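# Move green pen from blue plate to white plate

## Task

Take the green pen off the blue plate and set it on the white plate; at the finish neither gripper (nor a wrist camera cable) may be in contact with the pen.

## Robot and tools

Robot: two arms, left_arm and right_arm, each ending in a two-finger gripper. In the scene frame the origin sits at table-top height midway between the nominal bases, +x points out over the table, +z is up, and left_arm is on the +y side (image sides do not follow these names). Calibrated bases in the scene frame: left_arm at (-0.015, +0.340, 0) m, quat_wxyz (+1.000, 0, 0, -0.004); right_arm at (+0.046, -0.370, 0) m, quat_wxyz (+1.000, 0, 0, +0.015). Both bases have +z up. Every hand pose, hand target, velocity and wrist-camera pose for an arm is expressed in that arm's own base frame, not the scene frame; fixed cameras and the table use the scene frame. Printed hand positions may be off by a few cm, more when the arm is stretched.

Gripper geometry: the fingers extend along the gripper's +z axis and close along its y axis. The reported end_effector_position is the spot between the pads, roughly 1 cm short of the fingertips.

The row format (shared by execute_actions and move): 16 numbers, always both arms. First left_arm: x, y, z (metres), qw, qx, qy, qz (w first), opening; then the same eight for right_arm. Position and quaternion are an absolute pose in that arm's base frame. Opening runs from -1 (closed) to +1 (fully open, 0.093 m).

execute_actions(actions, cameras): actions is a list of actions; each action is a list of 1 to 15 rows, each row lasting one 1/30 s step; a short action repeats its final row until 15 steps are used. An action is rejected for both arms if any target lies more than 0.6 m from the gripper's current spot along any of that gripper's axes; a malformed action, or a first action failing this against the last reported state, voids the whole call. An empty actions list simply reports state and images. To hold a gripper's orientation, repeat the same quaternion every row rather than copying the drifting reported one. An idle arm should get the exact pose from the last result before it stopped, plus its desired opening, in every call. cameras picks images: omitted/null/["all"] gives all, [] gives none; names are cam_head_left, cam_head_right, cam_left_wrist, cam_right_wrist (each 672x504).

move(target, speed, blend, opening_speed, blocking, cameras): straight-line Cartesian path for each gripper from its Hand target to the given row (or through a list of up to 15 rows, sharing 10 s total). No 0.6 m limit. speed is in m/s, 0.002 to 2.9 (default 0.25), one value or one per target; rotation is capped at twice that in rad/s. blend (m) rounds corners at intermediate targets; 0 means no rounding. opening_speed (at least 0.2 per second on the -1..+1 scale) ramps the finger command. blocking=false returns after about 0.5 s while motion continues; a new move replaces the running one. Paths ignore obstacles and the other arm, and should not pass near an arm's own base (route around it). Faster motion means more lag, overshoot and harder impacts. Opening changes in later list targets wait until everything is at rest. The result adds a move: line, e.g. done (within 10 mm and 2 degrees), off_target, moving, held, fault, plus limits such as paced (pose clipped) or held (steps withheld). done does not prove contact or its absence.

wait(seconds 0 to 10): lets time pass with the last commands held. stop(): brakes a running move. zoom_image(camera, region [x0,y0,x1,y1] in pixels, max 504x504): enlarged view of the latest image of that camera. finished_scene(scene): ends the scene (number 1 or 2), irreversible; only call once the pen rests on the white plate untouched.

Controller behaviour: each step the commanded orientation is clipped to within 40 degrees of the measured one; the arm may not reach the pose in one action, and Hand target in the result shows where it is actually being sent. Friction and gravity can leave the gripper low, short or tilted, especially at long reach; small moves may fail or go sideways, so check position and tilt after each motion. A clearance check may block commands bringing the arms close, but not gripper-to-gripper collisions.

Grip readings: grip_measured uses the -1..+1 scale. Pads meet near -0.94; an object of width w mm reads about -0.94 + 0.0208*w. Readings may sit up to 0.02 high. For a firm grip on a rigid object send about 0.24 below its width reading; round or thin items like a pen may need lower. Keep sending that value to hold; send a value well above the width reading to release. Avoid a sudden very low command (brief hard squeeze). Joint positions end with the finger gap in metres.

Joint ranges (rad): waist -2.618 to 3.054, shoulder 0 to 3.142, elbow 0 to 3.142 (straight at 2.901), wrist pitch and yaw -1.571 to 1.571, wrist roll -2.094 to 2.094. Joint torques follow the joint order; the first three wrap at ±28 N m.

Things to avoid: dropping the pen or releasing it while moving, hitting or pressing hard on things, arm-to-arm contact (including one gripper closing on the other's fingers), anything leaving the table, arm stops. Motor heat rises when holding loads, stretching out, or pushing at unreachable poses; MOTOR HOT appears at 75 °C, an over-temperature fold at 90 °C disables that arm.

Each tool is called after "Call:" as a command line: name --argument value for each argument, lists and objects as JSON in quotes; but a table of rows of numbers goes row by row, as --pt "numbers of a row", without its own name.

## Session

Call:
execute_actions --actions '[]'

Scene clock: 0.00 s.
left_arm: end_effector_position=(+0.3444, -0.1940, +0.1429) grip_measured=+1.000 end_effector_quat_wxyz=(+0.410, +0.246, +0.846, -0.237) | right_arm: end_effector_position=(+0.3587, +0.1550, +0.1245) grip_measured=+1.000 end_effector_quat_wxyz=(+0.350, -0.104, +0.882, +0.298)
Joint positions: left_arm=[-0.358 1.38 0.763 -0.016 0.371 0.019 0.093] | right_arm=[0.202 1.439 0.77 -0.046 -0.495 0.195 0.093]
Joint velocities: within noise
Joint torques (N m): no reading
Motor temperatures (°C): left_arm=[26 27 28 29 26 28 26] | right_arm=[27 28 25 26 26 27 27]
Heat: left arm: 29 °C; right arm: 28 °C.
Hand target: left_arm +0.3457, -0.1944, +0.1474; +0.414, +0.246, +0.844, -0.237 | right_arm +0.3605, +0.1553, +0.1296; +0.356, -0.106, +0.879, +0.298
Tool commands: left_gripper/opening=+1.0 right_gripper/opening=+1.0

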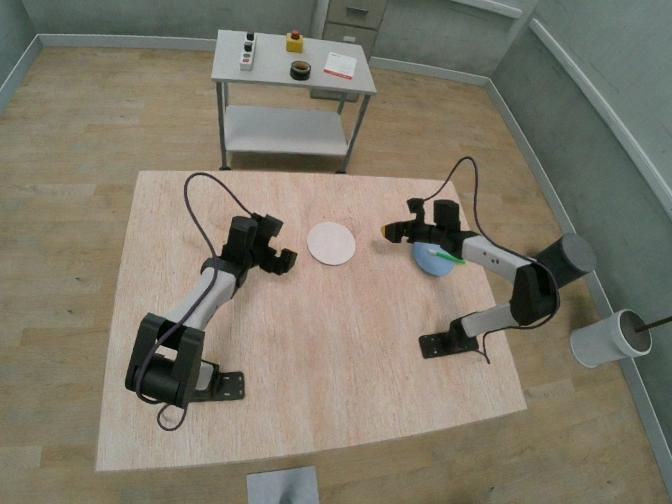

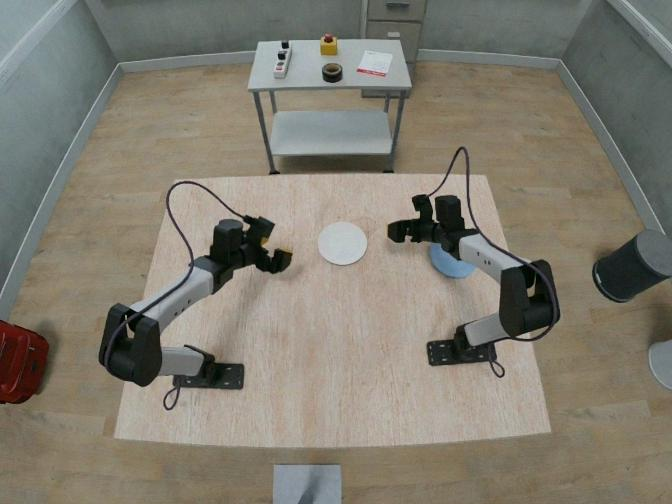

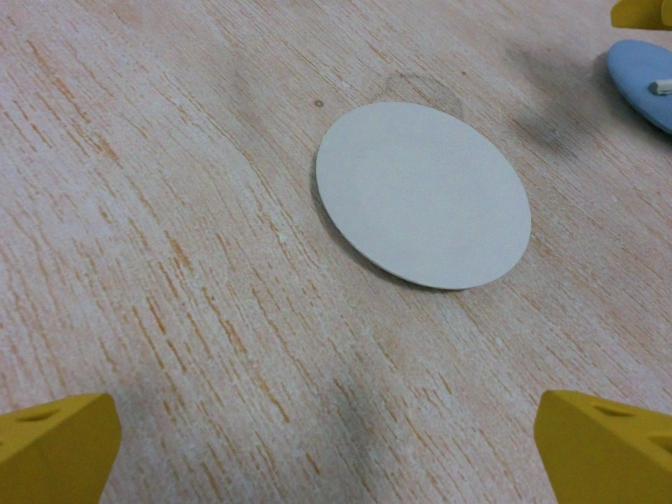

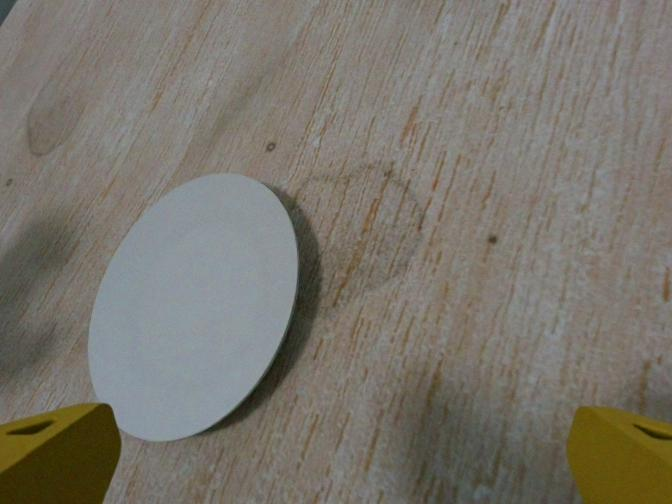

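Call:
move --target '[0.3457,-0.1944,0.1474,0.414,0.246,0.844,-0.237,1,0.305,-0.05,0.12,0,-0.53,0.848,0,0.3]' --speed 0.5 --cameras '["cam_right_wrist","cam_head_right"]'

Scene clock: 14.90 s.
left_arm: end_effector_position=(+0.3444, -0.1940, +0.1429) grip_measured=+1.000 end_effector_quat_wxyz=(+0.410, +0.246, +0.846, -0.237) | right_arm: end_effector_position=(+0.3000, -0.0453, +0.1164) grip_measured=+0.302 end_effector_quat_wxyz=(+0.005, -0.527, +0.850, +0.005)
Joint positions: left_arm=[-0.358 1.38 0.763 -0.016 0.371 0.019 0.093] | right_arm=[-0.157 1.691 1.384 -1.264 -0.014 -1.268 0.06]
Joint velocities: within noise
Joint torques (N m): left_arm=[-0.1 -5.09 8.85 2.28 0.16 0.03] | right_arm=[-0.13 -6 8.29 0.06 -0.01 -0.04]
Motor temperatures (°C): left_arm=[26 29 30 33 26 28 26] | right_arm=[27 30 27 29 26 27 27]
Heat: left arm: 33 °C; right arm: 30 °C.
Hand target: left_arm +0.3457, -0.1944, +0.1474; +0.414, +0.246, +0.844, -0.237 | right_arm +0.3037, -0.0496, +0.1215; +0.001, -0.531, +0.847, -0.001
Off the commanded pose: left_arm 0.005 m, 1 deg | right_arm 0.008 m, 1 deg.
move: done
Images, in order (width x height): cam_head_right 672x504, cam_right_wrist 672x504.

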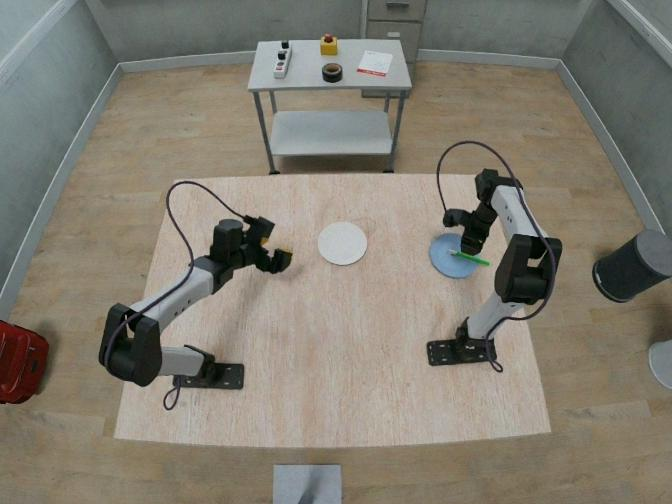

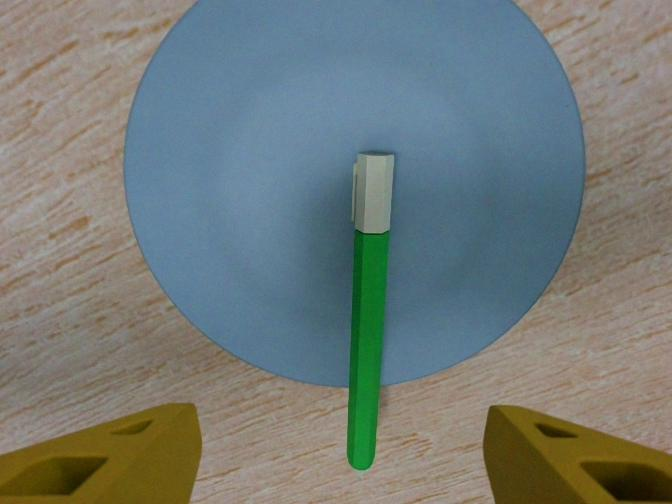

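Call:
move --target '[0.3457,-0.1944,0.1474,0.414,0.246,0.844,-0.237,1,0.303,-0.049,0.036,0,-0.51,0.86,0,0.3]' --speed 0.25 --cameras '["cam_right_wrist","cam_head_right"]'

Scene clock: 26.37 s.
left_arm: end_effector_position=(+0.3444, -0.1940, +0.1429) grip_measured=+1.000 end_effector_quat_wxyz=(+0.410, +0.246, +0.846, -0.237) | right_arm: end_effector_position=(+0.3039, -0.0462, +0.0423) grip_measured=+0.302 end_effector_quat_wxyz=(+0.004, -0.516, +0.857, +0.004)
Joint positions: left_arm=[-0.358 1.38 0.763 -0.016 0.371 0.019 0.093] | right_arm=[-0.157 1.764 1.168 -0.974 -0.012 -1.242 0.06]
Joint velocities: within noise
Joint torques (N m): left_arm=[-0.12 -5.09 8.85 2.28 0.16 0.03] | right_arm=[-0.05 -6.91 3.77 0.58 -0.01 0.19]
Motor temperatures (°C): left_arm=[26 29 31 35 26 28 26] | right_arm=[27 31 29 28 26 27 27]
Heat: left arm: 35 °C; right arm: 31 °C.
Hand target: left_arm +0.3457, -0.1944, +0.1474; +0.414, +0.246, +0.844, -0.237 | right_arm +0.3027, -0.0491, +0.0362; -0.001, -0.510, +0.860, +0.000
Off the commanded pose: left_arm 0.005 m, 1 deg | right_arm 0.007 m, 1 deg.
move: done
Images, in order (width x height): cam_head_right 672x504, cam_right_wrist 672x504.

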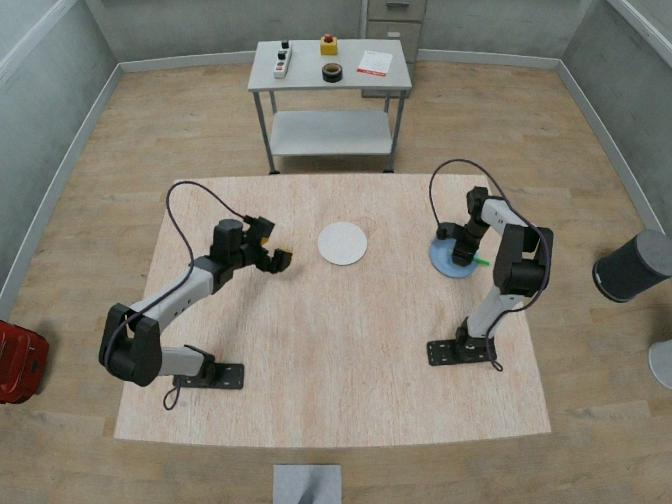

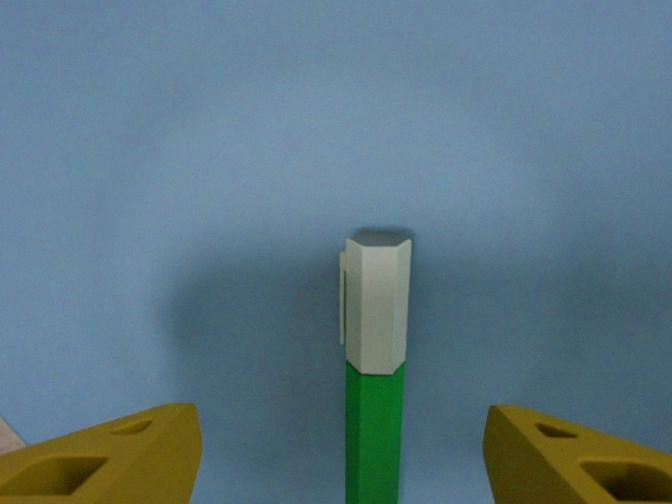

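Call:
move --pt "0.3457 -0.1944 0.1474 0.414 0.246 0.844 -0.237 1 0.309 -0.053 0.033 0 -0.51 0.86 0 0.3" --pt "0.3457 -0.1944 0.1474 0.414 0.246 0.844 -0.237 1 0.309 -0.053 0.033 0 -0.51 0.86 0 -0.95" --speed 0.1 --opening_speed 1.5 --cameras '["cam_right_wrist"]'

Scene clock: 35.30 s.
left_arm: end_effector_position=(+0.3444, -0.1940, +0.1429) grip_measured=+1.000 end_effector_quat_wxyz=(+0.410, +0.246, +0.846, -0.237) | right_arm: end_effector_position=(+0.3041, -0.0480, +0.0357) grip_measured=-0.926 end_effector_quat_wxyz=(-0.001, -0.514, +0.858, +0.009)
Joint positions: left_arm=[-0.358 1.38 0.763 -0.016 0.371 0.019 0.093] | right_arm=[-0.163 1.787 1.168 -0.965 -0.012 -1.242 0.001]
Joint velocities: within noise
Joint torques (N m): left_arm=[-0.1 -5.09 8.84 2.28 0.16 0.03] | right_arm=[-0.38 -6.58 5.44 0.52 -0.03 0.1]
Motor temperatures (°C): left_arm=[26 30 32 37 26 28 26] | right_arm=[27 32 28 27 26 27 27]
Heat: left arm: 37 °C; right arm: 32 °C.
Hand target: left_arm +0.3457, -0.1944, +0.1474; +0.414, +0.246, +0.844, -0.237 | right_arm +0.3090, -0.0530, +0.0331; +0.000, -0.510, +0.860, +0.000
Off the commanded pose: left_arm 0.005 m, 1 deg | right_arm 0.007 m, 1 deg.
move: done
Images, in order (width x height): cam_right_wrist 672x504.

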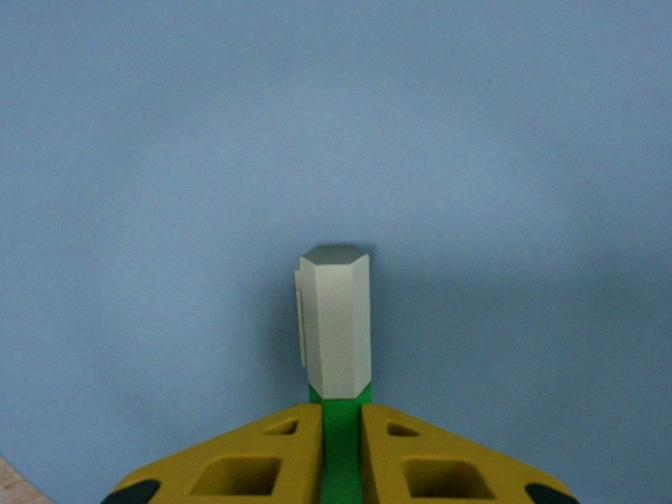

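Call:
move --pt "0.34 -0.14 0.1474 0.414 0.246 0.844 -0.237 1 0.306 -0.048 0.10 0 -0.51 0.86 0 -0.95" --pt "0.33 -0.1 0.1474 0.414 0.246 0.844 -0.237 1 0.37 0.325 0.11 0 -0.51 0.86 0 -0.95" --pt "0.33 -0.1 0.1474 0.414 0.246 0.844 -0.237 1 0.372 0.333 0.06 0 -0.51 0.86 0 -0.95" --speed '[0.25,0.4,0.15]' --blend 0.025 --cameras '["cam_right_wrist","cam_head_right"]'

Scene clock: 48.37 s.
left_arm: end_effector_position=(+0.3440, -0.1011, +0.1581) grip_measured=+1.000 end_effector_quat_wxyz=(+0.433, +0.245, +0.837, -0.228) | right_arm: end_effector_position=(+0.3694, +0.3346, +0.0553) grip_measured=-0.936 end_effector_quat_wxyz=(+0.001, -0.518, +0.856, +0.002)
Joint positions: left_arm=[-0.004 1.273 0.742 -0.17 0.633 0.263 0.093] | right_arm=[0.734 2.649 2.647 -1.566 -0.005 -0.354 0]
Joint velocities: within noise
Joint torques (N m): left_arm=[0.77 -5.35 5.75 1.66 0.57 0.23] | right_arm=[-0.24 -13.74 7.97 0.13 0 0.19]
Motor temperatures (°C): left_arm=[26 30 32 37 26 28 26] | right_arm=[27 33 29 27 26 27 27]
Heat: left arm: 37 °C; right arm: 33 °C.
Hand target: left_arm +0.3306, -0.1009, +0.1476; +0.414, +0.246, +0.843, -0.238 | right_arm +0.3730, +0.3320, +0.0599; +0.005, -0.511, +0.860, -0.002
Off the commanded pose: left_arm 0.018 m, 3 deg | right_arm 0.006 m, 1 deg.
joint sent to its limit (right arm) — joint 4 (wrist pitch), lower limit. The joint targets still meet the commanded pose.
move: off_target (left_arm)
Images, in order (width x height): cam_head_right 672x504, cam_right_wrist 672x504.

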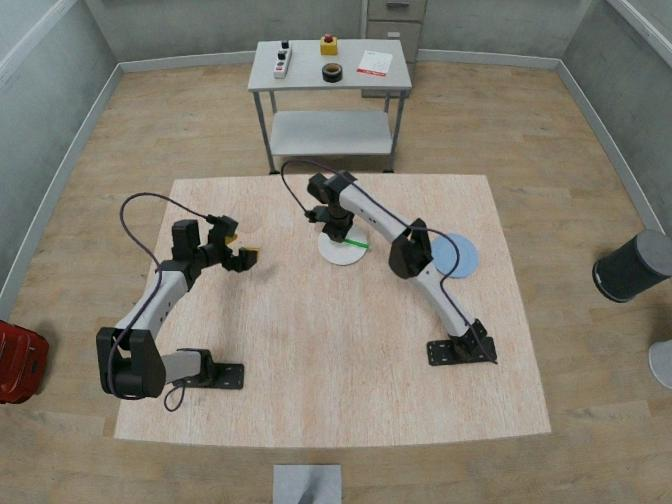

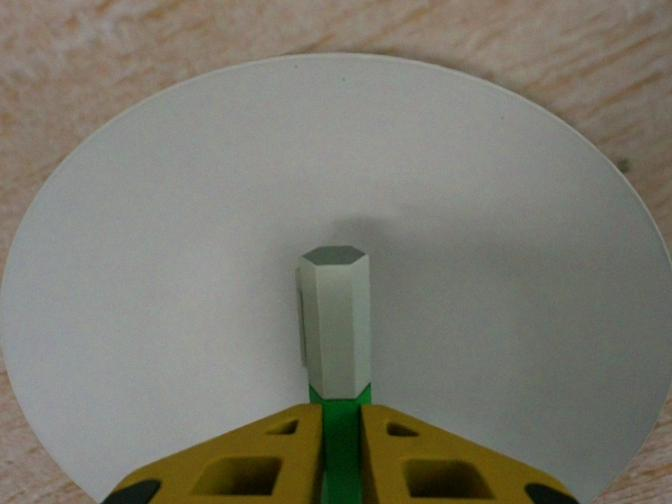

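Call:
move --target '[0.33,-0.1,0.1474,0.414,0.246,0.844,-0.237,1,0.376,0.352,0.047,0,-0.51,0.86,0,-0.95]' --speed 0.12 --cameras '["cam_right_wrist","cam_head_right","cam_head_left"]'

Call:
zoom_image --camera "cam_head_right" --region '[290, 190, 410, 280]'

Scene clock: 56.50 s.
left_arm: end_effector_position=(+0.3438, -0.1011, +0.1579) grip_measured=+1.000 end_effector_quat_wxyz=(+0.433, +0.245, +0.837, -0.228) | right_arm: end_effector_position=(+0.3761, +0.3497, +0.0463) grip_measured=-0.936 end_effector_quat_wxyz=(+0.018, -0.515, +0.857, +0.006)
Joint positions: left_arm=[-0.004 1.273 0.742 -0.171 0.633 0.264 0.093] | right_arm=[0.747 2.728 2.764 -1.569 -0.005 -0.334 0]
Joint velocities: within noise
Joint torques (N m): left_arm=[0.8 -5.35 5.75 1.66 0.54 0.23] | right_arm=[0.55 -13.23 8.09 0.26 -0.05 0.19]
Motor temperatures (°C): left_arm=[26 31 32 37 26 28 26] | right_arm=[27 37 30 27 26 27 28]
Heat: left arm: 37 °C; right arm: 37 °C.
Hand target: left_arm +0.3306, -0.1005, +0.1473; +0.414, +0.246, +0.844, -0.237 | right_arm +0.3757, +0.3516, +0.0467; +0.020, -0.512, +0.859, +0.004
Off the commanded pose: left_arm 0.017 m, 3 deg | right_arm 0.002 m, 2 deg.
joint sent to its limit (right arm) — joint 4 (wrist pitch), lower limit. The joint targets still meet the commanded pose.
move: off_target (left_arm)
Images, in order (width x height): cam_head_left 672x504, cam_head_right 672x504, cam_right_wrist 672x504.

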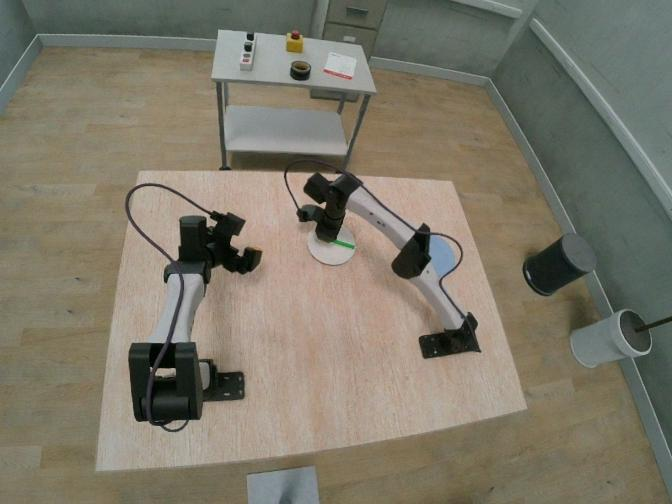

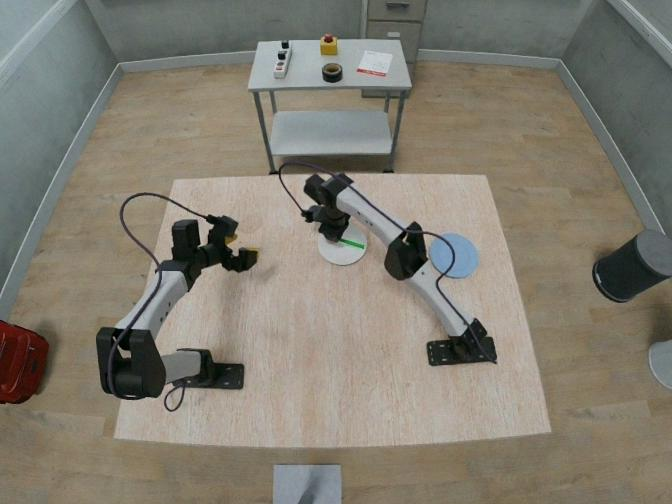

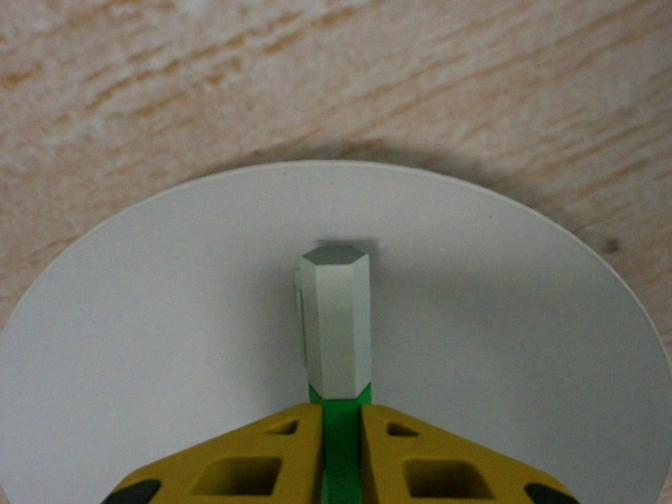

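Scaled by 4.200.

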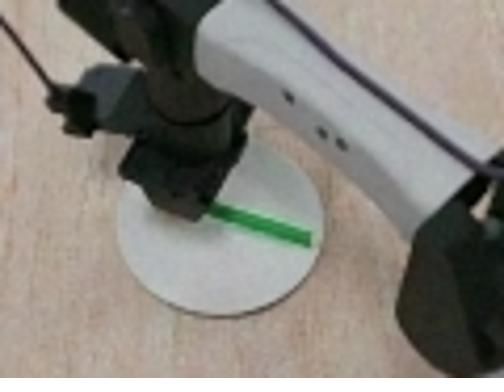

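Call:
move --target '[0.33,-0.1,0.1474,0.414,0.246,0.844,-0.237,1,0.364,0.345,0.034,0.02,-0.512,0.859,0.004,-0.95]' --speed 0.08 --cameras '["cam_right_wrist","cam_head_right"]'

Call:
zoom_image --camera "cam_head_right" --region '[290, 190, 410, 280]'

Scene clock: 63.73 s.
left_arm: end_effector_position=(+0.3438, -0.1011, +0.1579) grip_measured=+1.000 end_effector_quat_wxyz=(+0.433, +0.245, +0.837, -0.228) | right_arm: end_effector_position=(+0.3647, +0.3411, +0.0379) grip_measured=-0.936 end_effector_quat_wxyz=(+0.013, -0.509, +0.860, +0.005)
Joint positions: left_arm=[-0.004 1.273 0.742 -0.171 0.633 0.264 0.093] | right_arm=[0.75 2.567 2.419 -1.396 -0.005 -0.319 0]
Joint velocities: within noise
Joint torques (N m): left_arm=[0.8 -5.37 5.76 1.68 0.54 0.24] | right_arm=[0.85 -14.91 3.02 0.84 -0.05 0.19]
Motor temperatures (°C): left_arm=[26 31 32 36 26 28 26] | right_arm=[27 39 30 27 26 27 28]
Heat: left arm: 36 °C; right arm: 39 °C.
Hand target: left_arm +0.3307, -0.1005, +0.1475; +0.414, +0.246, +0.844, -0.237 | right_arm +0.3638, +0.3447, +0.0340; +0.018, -0.508, +0.861, +0.004
Off the commanded pose: left_arm 0.017 m, 3 deg | right_arm 0.006 m, 1 deg.
move: off_target (left_arm)
Images, in order (width x height): cam_head_right 672x504, cam_right_wrist 672x504.

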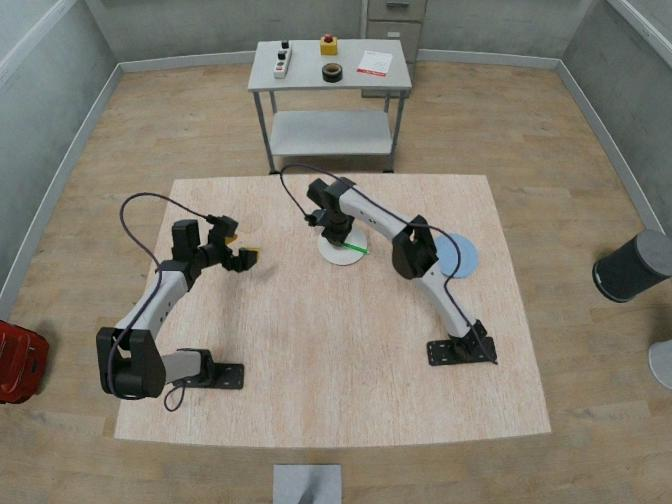

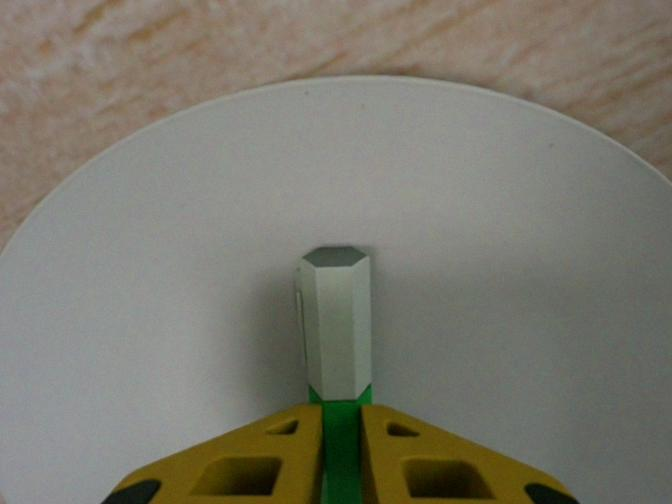

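Scaled by 4.200.

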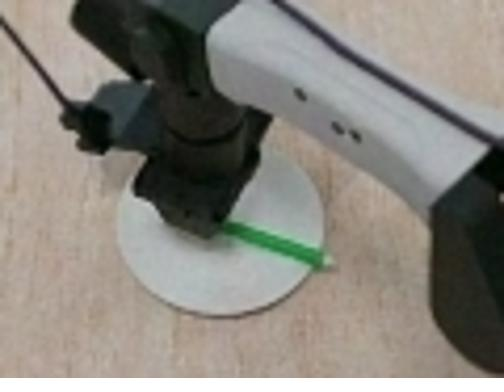

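Call:
move --pt "0.33 -0.1 0.1474 0.414 0.246 0.844 -0.237 1 0.364 0.365 0.036 0.02 -0.512 0.859 0.004 -0.95" --pt "0.33 -0.1 0.1474 0.414 0.246 0.844 -0.237 1 0.363 0.365 0.026 0.02 -0.512 0.859 0.004 -0.95" --speed 0.08 --cameras '["cam_right_wrist","cam_head_right"]'

Call:
zoom_image --camera "cam_head_right" --region '[290, 190, 410, 280]'

Scene clock: 70.13 s.
left_arm: end_effector_position=(+0.3438, -0.1011, +0.1579) grip_measured=+1.000 end_effector_quat_wxyz=(+0.433, +0.245, +0.837, -0.228) | right_arm: end_effector_position=(+0.3662, +0.3638, +0.0404) grip_measured=-0.936 end_effector_quat_wxyz=(+0.033, -0.517, +0.855, +0.008)
Joint positions: left_arm=[-0.004 1.273 0.742 -0.171 0.633 0.264 0.093] | right_arm=[0.782 2.631 2.55 -1.42 0 -0.306 0]
Joint velocities: within noise
Joint torques (N m): left_arm=[0.8 -5.35 5.76 1.67 0.54 0.24] | right_arm=[0.75 -11.55 5.94 0.54 -0.07 0.2]
Motor temperatures (°C): left_arm=[26 31 31 36 26 28 26] | right_arm=[27 42 30 27 26 27 28]
Heat: left arm: 36 °C; right arm: 42 °C.
Hand target: left_arm +0.3307, -0.1005, +0.1475; +0.414, +0.246, +0.844, -0.237 | right_arm +0.3628, +0.3648, +0.0262; +0.021, -0.516, +0.856, +0.004
Off the commanded pose: left_arm 0.017 m, 3 deg | right_arm 0.015 m, 2 deg.
move: off_target (left_arm, right_arm)
Images, in order (width x height): cam_head_right 672x504, cam_right_wrist 672x504.

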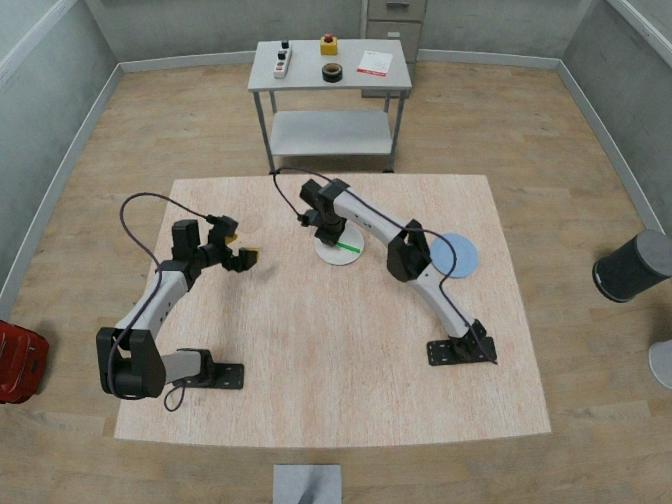

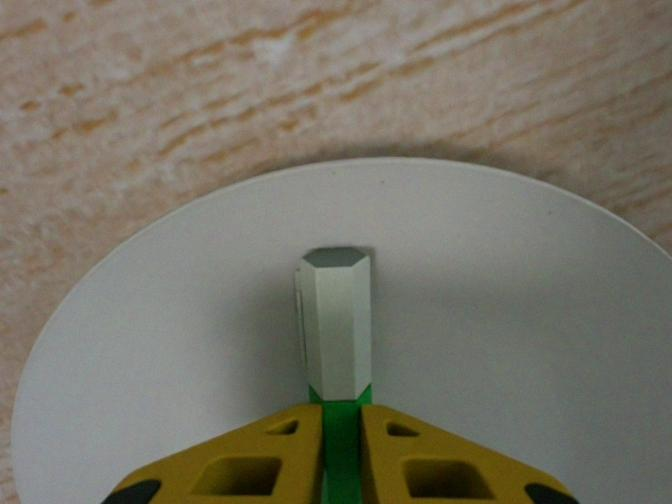

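Scaled by 4.200.

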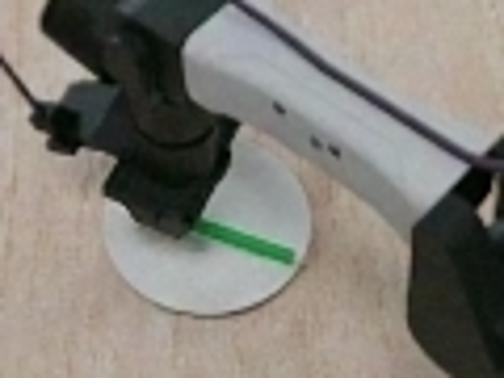

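Call:
move --pt "0.33 -0.1 0.1474 0.414 0.246 0.844 -0.237 1 0.365 0.364 0.034 0.02 -0.512 0.859 0.004 -0.95" --pt "0.33 -0.1 0.1474 0.414 0.246 0.844 -0.237 1 0.365 0.364 0.034 0.02 -0.512 0.859 0.004 -0.4" --speed 0.08 --opening_speed 1.5 --cameras '["cam_right_wrist"]'

Call:
move --target '[0.33,-0.1,0.1474,0.414,0.246,0.844,-0.237,1,0.355,0.345,0.12,0.02,-0.512,0.859,0.004,-0.4]' --speed 0.15 --cameras '["cam_right_wrist","cam_head_right"]'

Scene clock: 78.77 s.
left_arm: end_effector_position=(+0.3438, -0.1011, +0.1579) grip_measured=+1.000 end_effector_quat_wxyz=(+0.433, +0.245, +0.837, -0.228) | right_arm: end_effector_position=(+0.3655, +0.3631, +0.0348) grip_measured=-0.402 end_effector_quat_wxyz=(+0.023, -0.512, +0.859, +0.006)
Joint positions: left_arm=[-0.004 1.273 0.742 -0.171 0.633 0.264 0.093] | right_arm=[0.782 2.668 2.599 -1.454 0 -0.292 0.026]
Joint velocities: within noise
Joint torques (N m): left_arm=[0.79 -5.35 5.75 1.67 0.54 0.23] | right_arm=[0.39 -12.94 8.05 0.25 -0.08 0.19]
Motor temperatures (°C): left_arm=[26 31 31 36 26 28 26] | right_arm=[27 42 30 27 26 27 28]
Heat: left arm: 36 °C; right arm: 42 °C.
Hand target: left_arm +0.3307, -0.1005, +0.1475; +0.414, +0.246, +0.844, -0.237 | right_arm +0.3649, +0.3639, +0.0339; +0.021, -0.508, +0.861, +0.004
Off the commanded pose: left_arm 0.017 m, 3 deg | right_arm 0.001 m, 0 deg.
move: off_target (left_arm)
Images, in order (width x height): cam_right_wrist 672x504.

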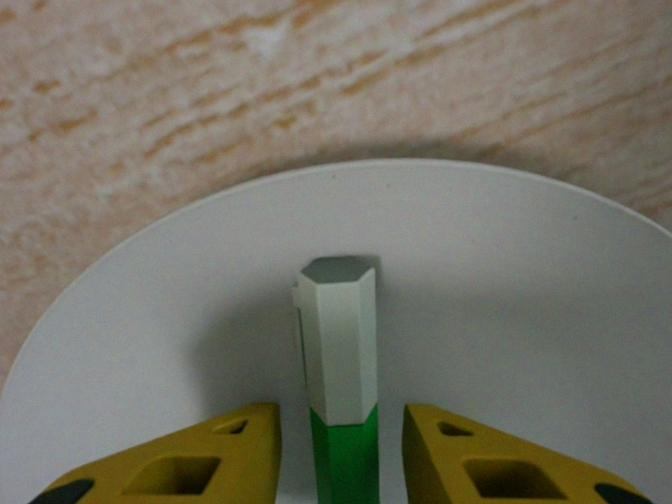

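Scene clock: 80.23 s.
left_arm: end_effector_position=(+0.3438, -0.1011, +0.1579) grip_measured=+1.000 end_effector_quat_wxyz=(+0.433, +0.245, +0.837, -0.228) | right_arm: end_effector_position=(+0.3593, +0.3529, +0.1140) grip_measured=-0.402 end_effector_quat_wxyz=(+0.063, -0.508, +0.859, +0.016)
Joint positions: left_arm=[-0.004 1.273 0.742 -0.171 0.633 0.264 0.093] | right_arm=[0.776 2.53 2.65 -1.561 0 -0.292 0.026]
Joint velocities: within noise
Joint torques (N m): left_arm=[0.79 -5.35 5.76 1.67 0.54 0.24] | right_arm=[-0.23 -16.09 3.78 0.43 -0.09 -0.02]
Motor temperatures (°C): left_arm=[26 31 31 36 26 28 26] | right_arm=[27 42 30 27 26 27 28]
Heat: left arm: 36 °C; right arm: 42 °C.
Hand target: left_arm +0.3307, -0.1005, +0.1475; +0.414, +0.246, +0.844, -0.237 | right_arm +0.3550, +0.3451, +0.1195; +0.055, -0.511, +0.858, +0.013
Off the commanded pose: left_arm 0.017 m, 3 deg | right_arm 0.011 m, 5 deg.
joint sent to its limit (right arm) — joint 4 (wrist pitch), lower limit. The joint targets are off in orientation, not in position.
move: off_target (left_arm, right_arm)
Images, in order (width x height): cam_head_right 672x504, cam_right_wrist 672x504.

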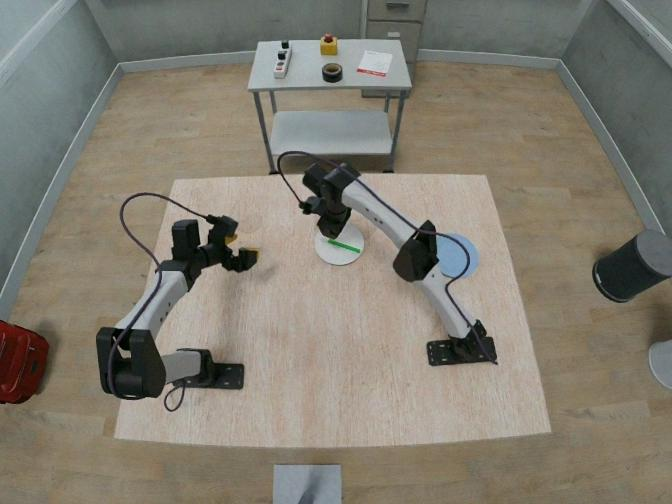

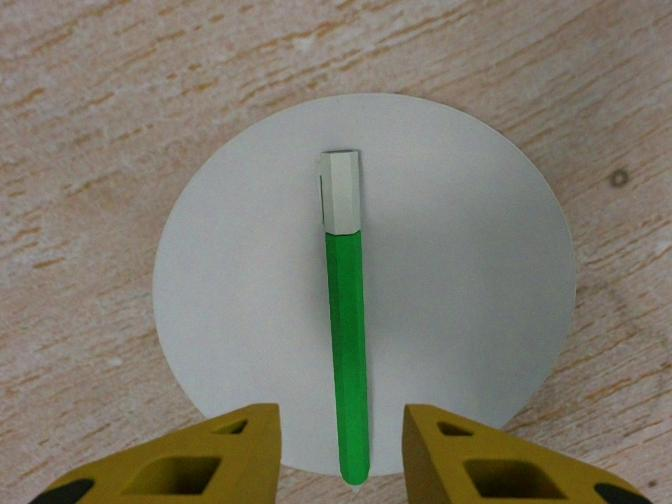

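On the white plate and clear of the gripper.

Call:
finished_scene --scene 2

The scene is finished: the task was done.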